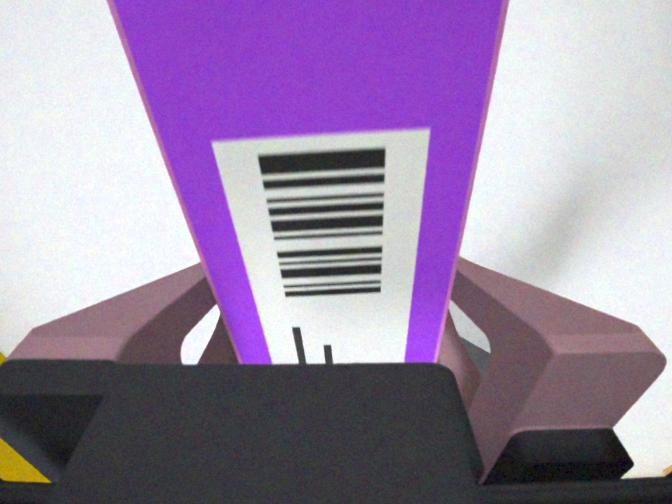

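Request:
move(arm2={"joints":{"joint1_rad":-1.26}}, cameras=[])

Request:
move(arm2={"target":[-0.597,0.008,0.885,0,-0.574,0.819,0],"speed":0.3}, cameras=[])

Request:
move(arm2={"target":[-0.597,0.008,0.753,0,-0.574,0.819,0],"speed":0.12}, cameras=["arm2_cam_wrist"])

Scene clock: 449.40 s.
Joint torques (N m): arm1=[2.37 -10.11 7.47 0.81 0.13 0.02] | arm2=[0.56 -13.39 7.72 0.73 0.01 -0.05] | arm3=[-1.67 -12.63 8.96 0.43 -0.21 -0.21] | arm4=[-0.56 -9.52 9.21 0.72 -0.12 -0.03] | arm5=[-0.97 -8.82 6.34 0.88 -0.07 -0.04] | arm6=[0.03 -8.82 7.42 0.36 0.09 -0.04] | arm7=[-1.26 1.61 10.44 1.63 -0.09 0.11] | arm8=[2.37 -9.35 9.05 0.16 -0.07 0.02]
Heat: arm1: hottest joint3_rad 35 °C; arm2: hottest joint3_rad 38 °C; arm3: hottest joint2_rad 34 °C; arm4: hottest joint3_rad 43 °C; arm5: hottest joint3_rad 37 °C; arm6: hottest joint3_rad 34 °C; arm7: hottest joint3_rad 47 °C; arm8: hottest joint3_rad 37 °C.
move: arm2 done
Joint velocities: within noise
arm1, arm3, arm4, arm5, arm7, arm8: as last shown
arm2.joint_positions: joint1_rad=-1.264 joint2_rad=+1.452 joint3_rad=+1.084 joint4_rad=-1.212 joint5_rad=+0.002 joint6_rad=+0.359 gripper_m=+0.05920
arm2.joint_status: all done
arm2.hand: x=-0.7152 y=-0.2497 z=+0.9289 quat_wxyz=(+0.003, +0.416, -0.909, +0.004) (m; scene frame)
arm2.hand_target: x=-0.7165 y=-0.2481 z=+0.9302 quat_wxyz=(+0.000, +0.417, -0.909, +0.000) (m; scene frame)
arm2.hand_status: not commanded
arm6.joint_positions: joint1_rad=-0.008 joint2_rad=+1.430 joint3_rad=+0.958 joint4_rad=-1.127 joint5_rad=-0.002 joint6_rad=+0.054 gripper_m=+0.08990
arm6.joint_status: not commanded
arm6.hand: x=+1.1492 y=+0.4119 z=+0.9124 quat_wxyz=(+0.014, -0.333, -0.943, -0.005) (m; scene frame)
arm6.hand_target: x=+1.1535 y=+0.4125 z=+0.9199 quat_wxyz=(+0.000, -0.332, -0.943, +0.000) (m; scene frame)
arm6.hand_status: not commanded
pictures: none
No camera images: "cameras" was empty.

Scene clock: 451.47 s.
Joint torques (N m): arm1=[2.37 -10.29 7.43 0.79 0.14 0.01] | arm2=[-0.32 -24.23 11.92 0.21 -0.04 -0.19] | arm3=[-1.61 -12.63 8.96 0.44 -0.22 -0.2] | arm4=[-0.56 -9.52 9.21 0.72 -0.12 -0.03] | arm5=[-0.97 -7.71 6.38 0.65 -0.07 -0.06] | arm6=[0.03 -8.76 7.42 0.38 0.09 -0.04] | arm7=[-0.97 1.61 10.41 1.55 -0.1 0.11] | arm8=[2.43 -9.11 9.06 0.1 -0.06 0.02]
Heat: arm1: hottest joint3_rad 35 °C; arm2: hottest joint3_rad 38 °C; arm3: hottest joint2_rad 34 °C; arm4: hottest joint3_rad 43 °C; arm5: hottest joint3_rad 37 °C; arm6: hottest joint3_rad 34 °C; arm7: hottest joint3_rad 47 °C; arm8: hottest joint3_rad 37 °C.
move: arm2 off_target
Joint velocities: within noise
arm1, arm3, arm4, arm5, arm6, arm7, arm8: as last shown
arm2.joint_positions: joint1_rad=-1.290 joint2_rad=+2.196 joint3_rad=+2.010 joint4_rad=-1.404 joint5_rad=+0.002 joint6_rad=-0.023 gripper_m=+0.05920
arm2.joint_status: not commanded
arm2.hand: x=-0.6053 y=-0.0018 z=+0.8791 quat_wxyz=(+0.007, +0.570, -0.821, +0.005) (m; scene frame)
arm2.hand_target: x=-0.5971 y=+0.0075 z=+0.8851 quat_wxyz=(-0.001, +0.574, -0.819, +0.000) (m; scene frame)
arm2.hand_status: off_target (0.014 m and 1.2 deg from the pose sent, 0.287 m and 20.9 deg at the start)
pictures: none
No camera images: "cameras" was empty.

Scene clock: 453.20 s.
Joint torques (N m): arm1=[2.26 -10.23 7.49 0.79 0.16 0.01] | arm2=[-0.32 -25.35 7.92 0.92 -0.04 -0.2] | arm3=[-1.55 -12.57 8.95 0.42 -0.22 -0.2] | arm4=[-0.56 -9.52 9.21 0.72 -0.12 -0.03] | arm5=[-1.14 -8.18 6.38 0.91 -0.06 -0.02] | arm6=[0.15 -8.82 7.41 0.38 0.09 -0.04] | arm7=[-0.97 1.55 10.47 1.61 -0.09 0.12] | arm8=[2.32 -9.52 9.03 0.17 -0.06 0.01]
Heat: arm1: hottest joint3_rad 35 °C; arm2: hottest joint3_rad 38 °C; arm3: hottest joint2_rad 34 °C; arm4: hottest joint3_rad 43 °C; arm5: hottest joint3_rad 37 °C; arm6: hottest joint3_rad 34 °C; arm7: hottest joint3_rad 47 °C; arm8: hottest joint3_rad 37 °C.
move: arm2 done
Joint velocities: within noise
arm1.joint_positions: joint1_rad=-1.555 joint2_rad=+1.455 joint3_rad=+1.153 joint4_rad=-1.278 joint5_rad=+0.005 joint6_rad=-0.049 gripper_m=+0.08989
arm1.joint_status: not commanded
arm1.hand: x=-2.3148 y=-0.9786 z=+0.9244 quat_wxyz=(-0.001, -0.822, -0.570, -0.001) (m; scene frame)
arm1.hand_target: x=-2.3100 y=-0.9798 z=+0.9200 quat_wxyz=(+0.000, -0.819, -0.574, +0.000) (m; scene frame)
arm1.hand_status: not commanded
arm2.joint_positions: joint1_rad=-1.290 joint2_rad=+2.320 joint3_rad=+1.910 joint4_rad=-1.162 joint5_rad=+0.002 joint6_rad=-0.024 gripper_m=+0.05920
arm2.joint_status: not commanded
arm2.hand: x=-0.6015 y=+0.0079 z=+0.7612 quat_wxyz=(+0.000, +0.571, -0.821, +0.001) (m; scene frame)
arm2.hand_target: x=-0.5970 y=+0.0078 z=+0.7531 quat_wxyz=(+0.000, +0.574, -0.819, +0.000) (m; scene frame)
arm2.hand_status: done (0.009 m and 0.5 deg from the pose sent, 0.127 m and 1.2 deg at the start)
arm3, arm5, arm6, arm7, arm8: as last shown
arm4.joint_positions: joint1_rad=-1.881 joint2_rad=+1.426 joint3_rad=+1.156 joint4_rad=-1.310 joint5_rad=-0.014 joint6_rad=+0.036 gripper_m=+0.08991
arm4.joint_status: not commanded
arm4.hand: x=+1.9309 y=-0.9295 z=+0.9215 quat_wxyz=(+0.004, -0.464, -0.886, -0.001) (m; scene frame)
arm4.hand_target: x=+1.9300 y=-0.9300 z=+0.9200 quat_wxyz=(+0.000, -0.462, -0.887, +0.000) (m; scene frame)
arm4.hand_status: not commanded
pictures: arm2_cam_wrist
camera_calibration:
arm2_cam_wrist: T_world_to_cam=[[0.93525, -0.353735, 0.0133977, 0.553961], [-0.294501, -0.756524, 0.5839, -0.611255], [-0.196411, -0.550038, -0.811715, 0.624643], [0, 0, 0, 1]] pos_world=[-0.575421, 0.0771039, 0.856522]

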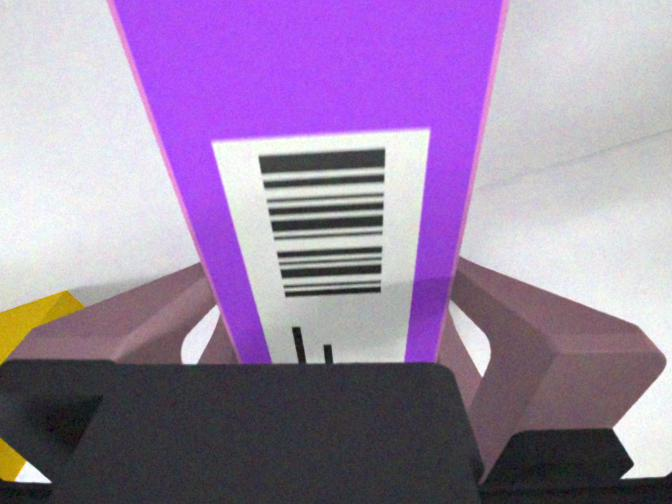

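Request:
move(arm2={"joints":{"gripper_m":0.093}}, cameras=[])

Request:
move(arm2={"target":[-0.6,0.006,0.91,0,-0.574,0.819,0],"speed":0.25}, cameras=[])

Request:
move(arm2={"target":[-0.71,-0.26,0.93,0,-0.574,0.819,0],"speed":0.4}, arm7={"target":[-0.535,0.23,0.95,0,0.819,0.574,0],"speed":0.4}, cameras=[])

Request:
move(arm2={"joints":{"joint1_rad":-2.1}}, arm7={"target":[-0.602,-0.01,0.878,0,0.819,0.574,0],"speed":0.3}, cameras=["arm7_cam_wrist"])

Scene clock: 462.00 s.
Joint torques (N m): arm1=[2.43 -9.82 7.45 0.7 0.14 0.02] | arm2=[-0.26 -25.29 7.91 0.92 -0.05 -0.2] | arm3=[-1.73 -12.63 8.94 0.46 -0.22 -0.2] | arm4=[-0.56 -9.52 9.21 0.72 -0.12 -0.03] | arm5=[-1.38 -8.41 6.35 0.8 -0.07 -0.03] | arm6=[0.09 -8.82 7.41 0.38 0.09 -0.04] | arm7=[-1.14 1.73 10.44 1.55 -0.08 0.11] | arm8=[2.37 -9.58 9.06 0.12 -0.07 0.02]
Heat: arm1: hottest joint3_rad 35 °C; arm2: hottest joint3_rad 37 °C; arm3: hottest joint2_rad 33 °C; arm4: hottest joint3_rad 42 °C; arm5: hottest joint3_rad 37 °C; arm6: hottest joint3_rad 34 °C; arm7: hottest joint3_rad 47 °C; arm8: hottest joint3_rad 37 °C.
move: arm2 done
Joint velocities: within noise
arm1, arm4, arm5, arm6, arm7, arm8: as last shown
arm2.joint_positions: joint1_rad=-1.290 joint2_rad=+2.320 joint3_rad=+1.910 joint4_rad=-1.162 joint5_rad=+0.002 joint6_rad=-0.024 gripper_m=+0.09283
arm2.joint_status: all done
arm2.hand: x=-0.6015 y=+0.0079 z=+0.7612 quat_wxyz=(+0.000, +0.571, -0.821, +0.001) (m; scene frame)
arm2.hand_target: x=-0.5970 y=+0.0078 z=+0.7531 quat_wxyz=(+0.000, +0.574, -0.819, +0.000) (m; scene frame)
arm2.hand_status: not commanded
arm3.joint_positions: joint1_rad=-0.587 joint2_rad=+1.367 joint3_rad=+1.117 joint4_rad=-1.341 joint5_rad=-0.005 joint6_rad=-0.350 gripper_m=+0.09298
arm3.joint_status: not commanded
arm3.hand: x=+0.2967 y=-0.2619 z=+0.9278 quat_wxyz=(+0.005, +0.911, -0.411, +0.007) (m; scene frame)
arm3.hand_target: x=+0.3001 y=-0.2584 z=+0.9326 quat_wxyz=(-0.002, +0.912, -0.410, -0.002) (m; scene frame)
arm3.hand_status: not commanded
pictures: none
No camera images: "cameras" was empty.

Scene clock: 463.47 s.
Joint torques (N m): arm1=[2.26 -10.46 7.5 0.85 0.16 0.02] | arm2=[-0.03 -23.65 11.37 0.29 -0.05 -0.16] | arm3=[-1.73 -12.57 8.96 0.46 -0.22 -0.2] | arm4=[-0.56 -9.52 9.21 0.72 -0.12 -0.03] | arm5=[-1.49 -8.12 6.39 0.75 -0.03 -0.03] | arm6=[0.09 -8.82 7.41 0.38 0.1 -0.04] | arm7=[-1.03 1.55 10.48 1.61 -0.09 0.11] | arm8=[2.55 -9.47 9.1 0.18 -0.06 0.03]
Heat: arm1: hottest joint3_rad 35 °C; arm2: hottest joint3_rad 37 °C; arm3: hottest joint2_rad 33 °C; arm4: hottest joint3_rad 42 °C; arm5: hottest joint3_rad 37 °C; arm6: hottest joint3_rad 34 °C; arm7: hottest joint3_rad 47 °C; arm8: hottest joint3_rad 37 °C.
move: arm2 done
Joint velocities: within noise
arm1, arm3, arm4, arm5, arm6, arm7, arm8: as last shown
arm2.joint_positions: joint1_rad=-1.290 joint2_rad=+2.172 joint3_rad=+2.050 joint4_rad=-1.456 joint5_rad=+0.002 joint6_rad=-0.024 gripper_m=+0.09292
arm2.joint_status: not commanded
arm2.hand: x=-0.6052 y=-0.0016 z=+0.9101 quat_wxyz=(+0.002, +0.571, -0.821, +0.002) (m; scene frame)
arm2.hand_target: x=-0.6001 y=+0.0056 z=+0.9100 quat_wxyz=(+0.000, +0.574, -0.819, +0.000) (m; scene frame)
arm2.hand_status: done (0.009 m and 0.5 deg from the pose sent, 0.149 m and 0.4 deg at the start)
pictures: none
No camera images: "cameras" was empty.

Scene clock: 465.90 s.
Joint torques (N m): arm1=[2.49 -10.05 7.47 0.76 0.16 0.01] | arm2=[0.5 -13.04 7.58 0.9 -0.05 -0.1] | arm3=[-1.73 -12.69 8.95 0.47 -0.21 -0.21] | arm4=[-0.56 -9.52 9.21 0.72 -0.12 -0.03] | arm5=[-1.49 -7.71 6.43 0.7 -0.05 -0.05] | arm6=[0.09 -8.82 7.39 0.38 0.09 -0.04] | arm7=[-1.26 -9.58 13.53 0.35 -0.21 0.21] | arm8=[2.37 -9.41 9.05 0.09 -0.06 0.02]
Heat: arm1: hottest joint3_rad 35 °C; arm2: hottest joint3_rad 37 °C; arm3: hottest joint2_rad 33 °C; arm4: hottest joint3_rad 42 °C; arm5: hottest joint3_rad 37 °C; arm6: hottest joint3_rad 34 °C; arm7: hottest joint3_rad 46 °C; arm8: hottest joint3_rad 37 °C.
move: arm2 done; arm7 off_target
Joint velocities: within noise
arm1, arm3, arm4, arm5, arm6, arm8: as last shown
arm2.joint_positions: joint1_rad=-1.290 joint2_rad=+1.431 joint3_rad=+1.062 joint4_rad=-1.216 joint5_rad=+0.002 joint6_rad=-0.024 gripper_m=+0.09292
arm2.joint_status: not commanded
arm2.hand: x=-0.7091 y=-0.2620 z=+0.9293 quat_wxyz=(+0.005, +0.571, -0.821, +0.004) (m; scene frame)
arm2.hand_target: x=-0.7100 y=-0.2600 z=+0.9301 quat_wxyz=(+0.000, +0.574, -0.819, +0.000) (m; scene frame)
arm2.hand_status: done (0.002 m and 0.9 deg from the pose sent, 0.280 m and 0.5 deg at the start)
arm7.joint_positions: joint1_rad=-1.203 joint2_rad=+1.431 joint3_rad=+1.069 joint4_rad=-1.265 joint5_rad=+0.002 joint6_rad=+0.056 gripper_m=+0.09397
arm7.joint_status: not commanded
arm7.hand: x=-0.5264 y=+0.2492 z=+0.9322 quat_wxyz=(+0.020, -0.813, -0.582, -0.022) (m; scene frame)
arm7.hand_target: x=-0.5347 y=+0.2310 z=+0.9504 quat_wxyz=(+0.000, -0.819, -0.574, +0.000) (m; scene frame)
arm7.hand_status: off_target (0.028 m and 3.6 deg from the pose sent, 0.467 m and 71.6 deg at the start)
pictures: none
No camera images: "cameras" was empty.

Scene clock: 467.83 s.
Joint torques (N m): arm1=[2.49 -10.11 7.46 0.84 0.16 0.02] | arm2=[-0.15 -13.04 7.6 0.76 -0.04 -0.1] | arm3=[-1.79 -12.51 8.95 0.47 -0.22 -0.21] | arm4=[-0.56 -9.52 9.21 0.72 -0.12 -0.03] | arm5=[-1.85 -8.47 6.43 0.75 -0.08 -0.05] | arm6=[0.03 -8.76 7.42 0.38 0.09 -0.04] | arm7=[-0.85 -16.32 14.89 -0.23 -0.22 0.22] | arm8=[2.61 -9.52 9.11 0.14 -0.05 0.03]
Heat: arm1: hottest joint3_rad 35 °C; arm2: hottest joint3_rad 37 °C; arm3: hottest joint2_rad 33 °C; arm4: hottest joint3_rad 42 °C; arm5: hottest joint3_rad 37 °C; arm6: hottest joint3_rad 34 °C; arm7: hottest joint3_rad 47 °C; arm8: hottest joint3_rad 37 °C.
move: arm2 done; arm7 off_target
Joint velocities: within noise
arm1, arm3, arm4, arm6: as last shown
arm2.joint_positions: joint1_rad=-2.096 joint2_rad=+1.431 joint3_rad=+1.062 joint4_rad=-1.212 joint5_rad=+0.002 joint6_rad=-0.024 gripper_m=+0.09293
arm2.joint_status: all done
arm2.hand: x=-0.4923 y=-0.4771 z=+0.9290 quat_wxyz=(+0.005, +0.203, -0.979, +0.001) (m; scene frame)
arm2.hand_target: x=-0.4912 y=-0.4784 z=+0.9298 quat_wxyz=(+0.000, +0.203, -0.979, +0.000) (m; scene frame)
arm2.hand_status: not commanded
arm5.joint_positions: joint1_rad=+1.503 joint2_rad=+1.387 joint3_rad=+1.009 joint4_rad=-1.210 joint5_rad=+0.000 joint6_rad=+0.030 gripper_m=+0.08988
arm5.joint_status: not commanded
arm5.hand: x=+2.0443 y=+0.2930 z=+0.9163 quat_wxyz=(-0.006, +0.822, +0.570, +0.010) (m; scene frame)
arm5.hand_target: x=+2.0400 y=+0.2900 z=+0.9202 quat_wxyz=(+0.000, +0.824, +0.566, +0.000) (m; scene frame)
arm5.hand_status: not commanded
arm7.joint_positions: joint1_rad=-1.203 joint2_rad=+2.098 joint3_rad=+1.815 joint4_rad=-1.314 joint5_rad=+0.002 joint6_rad=+0.060 gripper_m=+0.09397
arm7.joint_status: not commanded
arm7.hand: x=-0.5941 y=+0.0067 z=+0.8685 quat_wxyz=(+0.010, -0.814, -0.580, -0.010) (m; scene frame)
arm7.hand_target: x=-0.6017 y=-0.0091 z=+0.8783 quat_wxyz=(+0.000, -0.819, -0.574, +0.000) (m; scene frame)
arm7.hand_status: off_target (0.021 m and 1.9 deg from the pose sent, 0.275 m and 3.6 deg at the start)
arm8.joint_positions: joint1_rad=+0.295 joint2_rad=+1.332 joint3_rad=+1.048 joint4_rad=-1.299 joint5_rad=+0.000 joint6_rad=+0.073 gripper_m=+0.08992
arm8.joint_status: not commanded
arm8.hand: x=-1.7723 y=+0.3110 z=+0.9195 quat_wxyz=(+0.003, -0.829, -0.559, -0.004) (m; scene frame)
arm8.hand_target: x=-1.7700 y=+0.3101 z=+0.9200 quat_wxyz=(+0.000, -0.829, -0.559, +0.000) (m; scene frame)
arm8.hand_status: not commanded
pictures: arm7_cam_wrist
camera_calibration:
arm7_cam_wrist: T_world_to_cam=[[-0.950177, 0.311175, 0.0182812, -0.585651], [0.260765, 0.761379, 0.593552, -0.359294], [0.17078, 0.568746, -0.804588, 0.91778], [0, 0, 0, 1]] pos_world=[-0.619519, -0.0661849, 0.9624]

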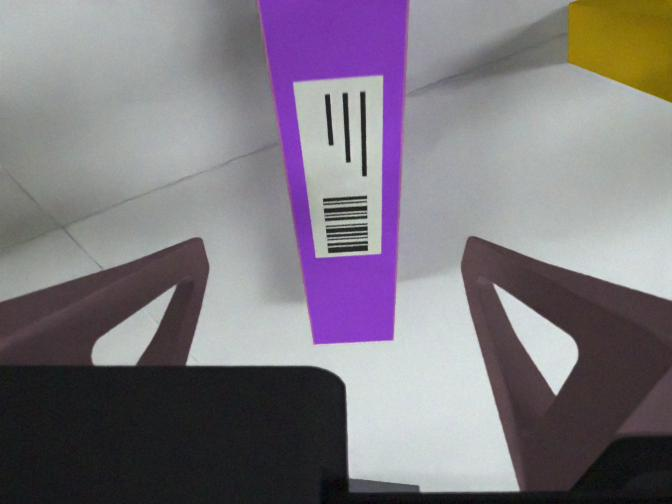

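Request:
move(arm7={"target":[-0.597,0.007,0.752,0,0.819,0.574,0],"speed":0.15}, cameras=[])

Request:
move(arm7={"joints":{"gripper_m":0.045}}, cameras=["arm7_cam_wrist"])

Request:
move(arm7={"target":[-0.592,0.025,0.91,0,0.819,0.574,0],"speed":0.2}, cameras=[])

Request:
move(arm7={"target":[-0.535,0.23,0.935,0,0.819,0.574,0],"speed":0.25}, cameras=["arm7_cam_wrist","cam_arm7"])

Scene clock: 480.90 s.
Joint torques (N m): arm1=[2.26 -10.17 7.53 0.68 0.15 0.02] | arm2=[-0.09 -13.04 7.58 0.76 -0.04 -0.1] | arm3=[-1.67 -12.63 8.96 0.44 -0.22 -0.21] | arm4=[-0.56 -9.52 9.21 0.7 -0.11 -0.03] | arm5=[-1.32 -8.29 6.48 0.76 -0.04 -0.06] | arm6=[0.03 -8.82 7.41 0.36 0.09 -0.04] | arm7=[-0.79 -17.08 8.18 0.55 -0.21 0.2] | arm8=[2.2 -9.35 9.06 0.14 -0.07 0.04]
Heat: arm1: hottest joint3_rad 34 °C; arm2: hottest joint3_rad 37 °C; arm3: hottest joint2_rad 33 °C; arm4: hottest joint3_rad 42 °C; arm5: hottest joint3_rad 37 °C; arm6: hottest joint3_rad 34 °C; arm7: hottest joint3_rad 47 °C; arm8: hottest joint3_rad 37 °C.
move: arm7 off_target
Joint velocities: within noise
arm1, arm2, arm3, arm4, arm5, arm6, arm8: as last shown
arm7.joint_positions: joint1_rad=-1.203 joint2_rad=+2.197 joint3_rad=+1.685 joint4_rad=-1.049 joint5_rad=+0.002 joint6_rad=+0.061 gripper_m=+0.09397
arm7.joint_status: not commanded
arm7.hand: x=-0.5950 y=+0.0041 z=+0.7623 quat_wxyz=(-0.001, -0.815, -0.580, +0.004) (m; scene frame)
arm7.hand_target: x=-0.5969 y=+0.0072 z=+0.7520 quat_wxyz=(+0.000, -0.819, -0.574, +0.000) (m; scene frame)
arm7.hand_status: off_target (0.011 m and 1.0 deg from the pose sent, 0.117 m and 1.9 deg at the start)
pictures: none
No camera images: "cameras" was empty.

Scene clock: 481.50 s.
Joint torques (N m): arm1=[2.49 -9.99 7.56 0.75 0.14 0.03] | arm2=[-0.09 -13.04 7.58 0.76 -0.04 -0.1] | arm3=[-1.61 -12.81 8.95 0.46 -0.22 -0.21] | arm4=[-0.5 -9.52 9.21 0.72 -0.12 -0.03] | arm5=[-1.61 -8.29 6.48 0.72 -0.05 -0.02] | arm6=[0.09 -8.88 7.42 0.38 0.09 -0.04] | arm7=[-0.79 -16.91 8.23 0.55 -0.18 0.2] | arm8=[2.32 -9.52 9.09 0.13 -0.09 0.03]
Heat: arm1: hottest joint3_rad 34 °C; arm2: hottest joint3_rad 37 °C; arm3: hottest joint2_rad 33 °C; arm4: hottest joint3_rad 42 °C; arm5: hottest joint3_rad 37 °C; arm6: hottest joint3_rad 34 °C; arm7: hottest joint3_rad 47 °C; arm8: hottest joint3_rad 37 °C.
move: arm7 off_target
Joint velocities: within noise
arm1, arm2, arm3, arm4, arm5, arm8: as last shown
arm6.joint_positions: joint1_rad=-0.008 joint2_rad=+1.430 joint3_rad=+0.958 joint4_rad=-1.127 joint5_rad=-0.002 joint6_rad=+0.054 gripper_m=+0.08990
arm6.joint_status: not commanded
arm6.hand: x=+1.1492 y=+0.4119 z=+0.9124 quat_wxyz=(+0.014, -0.333, -0.943, -0.005) (m; scene frame)
arm6.hand_target: x=+1.1535 y=+0.4125 z=+0.9199 quat_wxyz=(+0.000, -0.332, -0.943, +0.000) (m; scene frame)
arm6.hand_status: not commanded
arm7.joint_positions: joint1_rad=-1.203 joint2_rad=+2.197 joint3_rad=+1.685 joint4_rad=-1.049 joint5_rad=+0.002 joint6_rad=+0.062 gripper_m=+0.06045
arm7.joint_status: gripper_m off_target (ended at +0.06048, target +0.04500)
arm7.hand: x=-0.5949 y=+0.0041 z=+0.7623 quat_wxyz=(-0.001, -0.815, -0.580, +0.004) (m; scene frame)
arm7.hand_target: x=-0.5969 y=+0.0072 z=+0.7520 quat_wxyz=(+0.000, -0.819, -0.574, +0.000) (m; scene frame)
arm7.hand_status: not commanded
pictures: arm7_cam_wrist
camera_calibration:
arm7_cam_wrist: T_world_to_cam=[[-0.949549, 0.313198, 0.0162491, -0.581738], [0.267403, 0.78146, 0.563751, -0.267536], [0.163868, 0.539654, -0.825785, 0.846096], [0, 0, 0, 1]] pos_world=[-0.619497, -0.065332, 0.85897]

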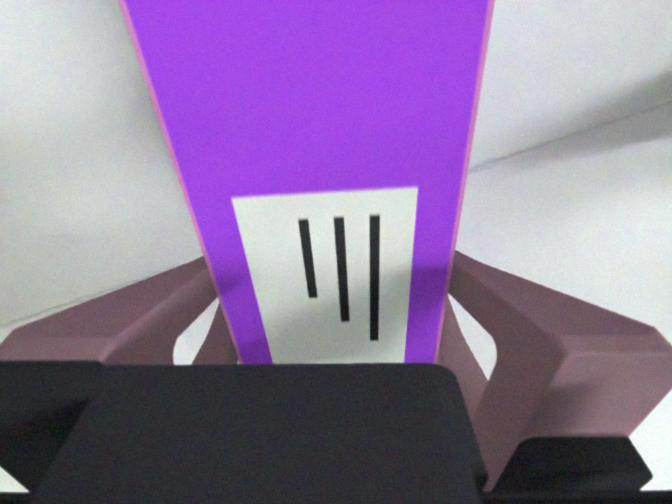

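Scene clock: 483.07 s.
Joint torques (N m): arm1=[2.55 -10.05 7.46 0.72 0.15 0.03] | arm2=[-0.15 -13.04 7.58 0.76 -0.04 -0.1] | arm3=[-1.61 -12.63 8.96 0.44 -0.22 -0.21] | arm4=[-0.56 -9.52 9.21 0.72 -0.12 -0.03] | arm5=[-1.32 -8.29 6.39 0.8 -0.03 -0.07] | arm6=[0.03 -8.82 7.41 0.38 0.09 -0.04] | arm7=[-0.97 -17.38 14.76 -0.43 -0.19 0.18] | arm8=[2.37 -9.52 9.16 0.16 -0.06 0.03]
Heat: arm1: hottest joint3_rad 34 °C; arm2: hottest joint3_rad 37 °C; arm3: hottest joint2_rad 33 °C; arm4: hottest joint3_rad 42 °C; arm5: hottest joint3_rad 37 °C; arm6: hottest joint3_rad 34 °C; arm7: hottest joint3_rad 47 °C; arm8: hottest joint3_rad 37 °C.
move: arm7 off_target
Joint velocities: within noise
arm1, arm2, arm3, arm4, arm5, arm6, arm8: as last shown
arm7.joint_positions: joint1_rad=-1.203 joint2_rad=+2.006 joint3_rad=+1.698 joint4_rad=-1.321 joint5_rad=+0.002 joint6_rad=+0.062 gripper_m=+0.06045
arm7.joint_status: not commanded
arm7.hand: x=-0.5837 y=+0.0439 z=+0.8819 quat_wxyz=(+0.020, -0.814, -0.579, -0.022) (m; scene frame)
arm7.hand_target: x=-0.5916 y=+0.0266 z=+0.9103 quat_wxyz=(+0.000, -0.819, -0.574, +0.000) (m; scene frame)
arm7.hand_status: off_target (0.035 m and 3.6 deg from the pose sent, 0.149 m and 1.0 deg at the start)
pictures: none
No camera images: "cameras" was empty.

Scene clock: 484.83 s.
Joint torques (N m): arm1=[2.43 -10.05 7.53 0.76 0.15 0.04] | arm2=[-0.15 -13.04 7.58 0.76 -0.04 -0.1] | arm3=[-1.55 -12.69 8.98 0.43 -0.23 -0.21] | arm4=[-0.5 -9.52 9.21 0.72 -0.12 -0.03] | arm5=[-0.85 -8.94 6.46 0.65 -0.02 -0.08] | arm6=[0.09 -8.76 7.42 0.36 0.09 -0.04] | arm7=[-1.03 -10.52 8.49 0.53 -0.18 0.17] | arm8=[2.43 -9.17 9.1 0.12 -0.07 0.04]
Heat: arm1: hottest joint3_rad 34 °C; arm2: hottest joint3_rad 37 °C; arm3: hottest joint2_rad 33 °C; arm4: hottest joint3_rad 42 °C; arm5: hottest joint3_rad 37 °C; arm6: hottest joint3_rad 34 °C; arm7: hottest joint3_rad 47 °C; arm8: hottest joint3_rad 37 °C.
move: arm7 done
Joint velocities: within noise
arm1.joint_positions: joint1_rad=-1.555 joint2_rad=+1.455 joint3_rad=+1.153 joint4_rad=-1.278 joint5_rad=+0.005 joint6_rad=-0.049 gripper_m=+0.08989
arm1.joint_status: not commanded
arm1.hand: x=-2.3148 y=-0.9786 z=+0.9244 quat_wxyz=(-0.001, -0.822, -0.570, -0.001) (m; scene frame)
arm1.hand_target: x=-2.3100 y=-0.9798 z=+0.9200 quat_wxyz=(+0.000, -0.819, -0.574, +0.000) (m; scene frame)
arm1.hand_status: not commanded
arm2, arm3, arm5, arm6, arm8: as last shown
arm4.joint_positions: joint1_rad=-1.881 joint2_rad=+1.426 joint3_rad=+1.156 joint4_rad=-1.310 joint5_rad=-0.014 joint6_rad=+0.036 gripper_m=+0.08991
arm4.joint_status: not commanded
arm4.hand: x=+1.9309 y=-0.9295 z=+0.9215 quat_wxyz=(+0.004, -0.464, -0.886, -0.001) (m; scene frame)
arm4.hand_target: x=+1.9300 y=-0.9300 z=+0.9200 quat_wxyz=(+0.000, -0.462, -0.887, +0.000) (m; scene frame)
arm4.hand_status: not commanded
arm7.joint_positions: joint1_rad=-1.203 joint2_rad=+1.453 joint3_rad=+1.103 joint4_rad=-1.227 joint5_rad=+0.002 joint6_rad=+0.062 gripper_m=+0.06045
arm7.joint_status: not commanded
arm7.hand: x=-0.5324 y=+0.2275 z=+0.9357 quat_wxyz=(+0.004, -0.815, -0.580, -0.003) (m; scene frame)
arm7.hand_target: x=-0.5349 y=+0.2300 z=+0.9350 quat_wxyz=(+0.000, -0.819, -0.574, +0.000) (m; scene frame)
arm7.hand_status: done (0.004 m and 1.0 deg from the pose sent, 0.200 m and 3.6 deg at the start)
pictures: arm7_cam_wrist, cam_arm7
camera_calibration:
arm7_cam_wrist: T_world_to_cam=[[-0.949619, 0.312942, 0.0170461, -0.595875], [0.264786, 0.772017, 0.577822, -0.568993], [0.167665, 0.553225, -0.815985, 0.848252], [0, 0, 0, 1]] pos_world=[-0.557415, 0.156472, 1.03109]

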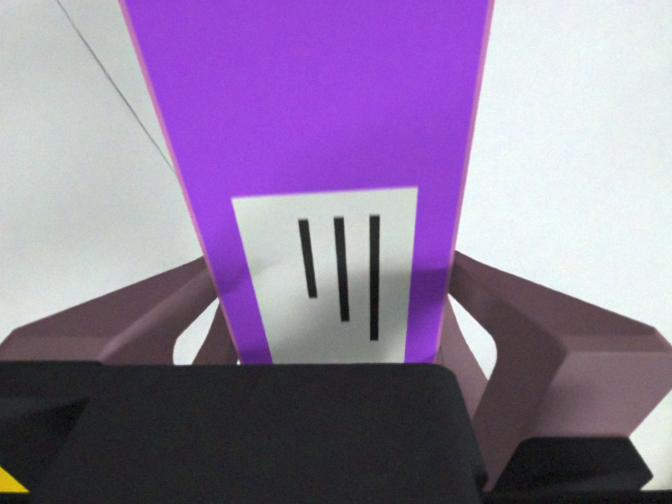

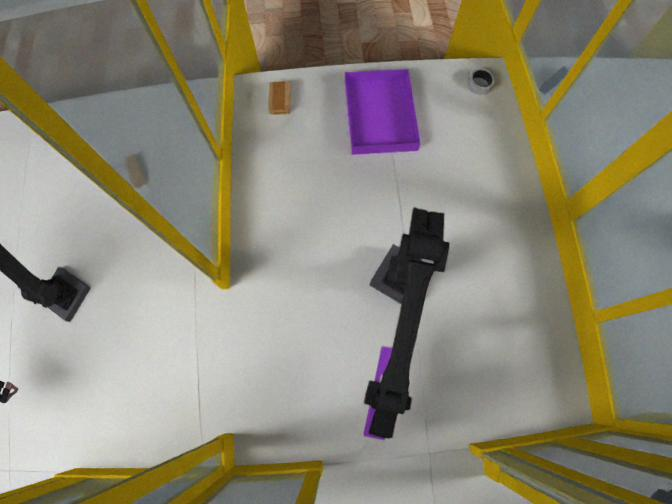

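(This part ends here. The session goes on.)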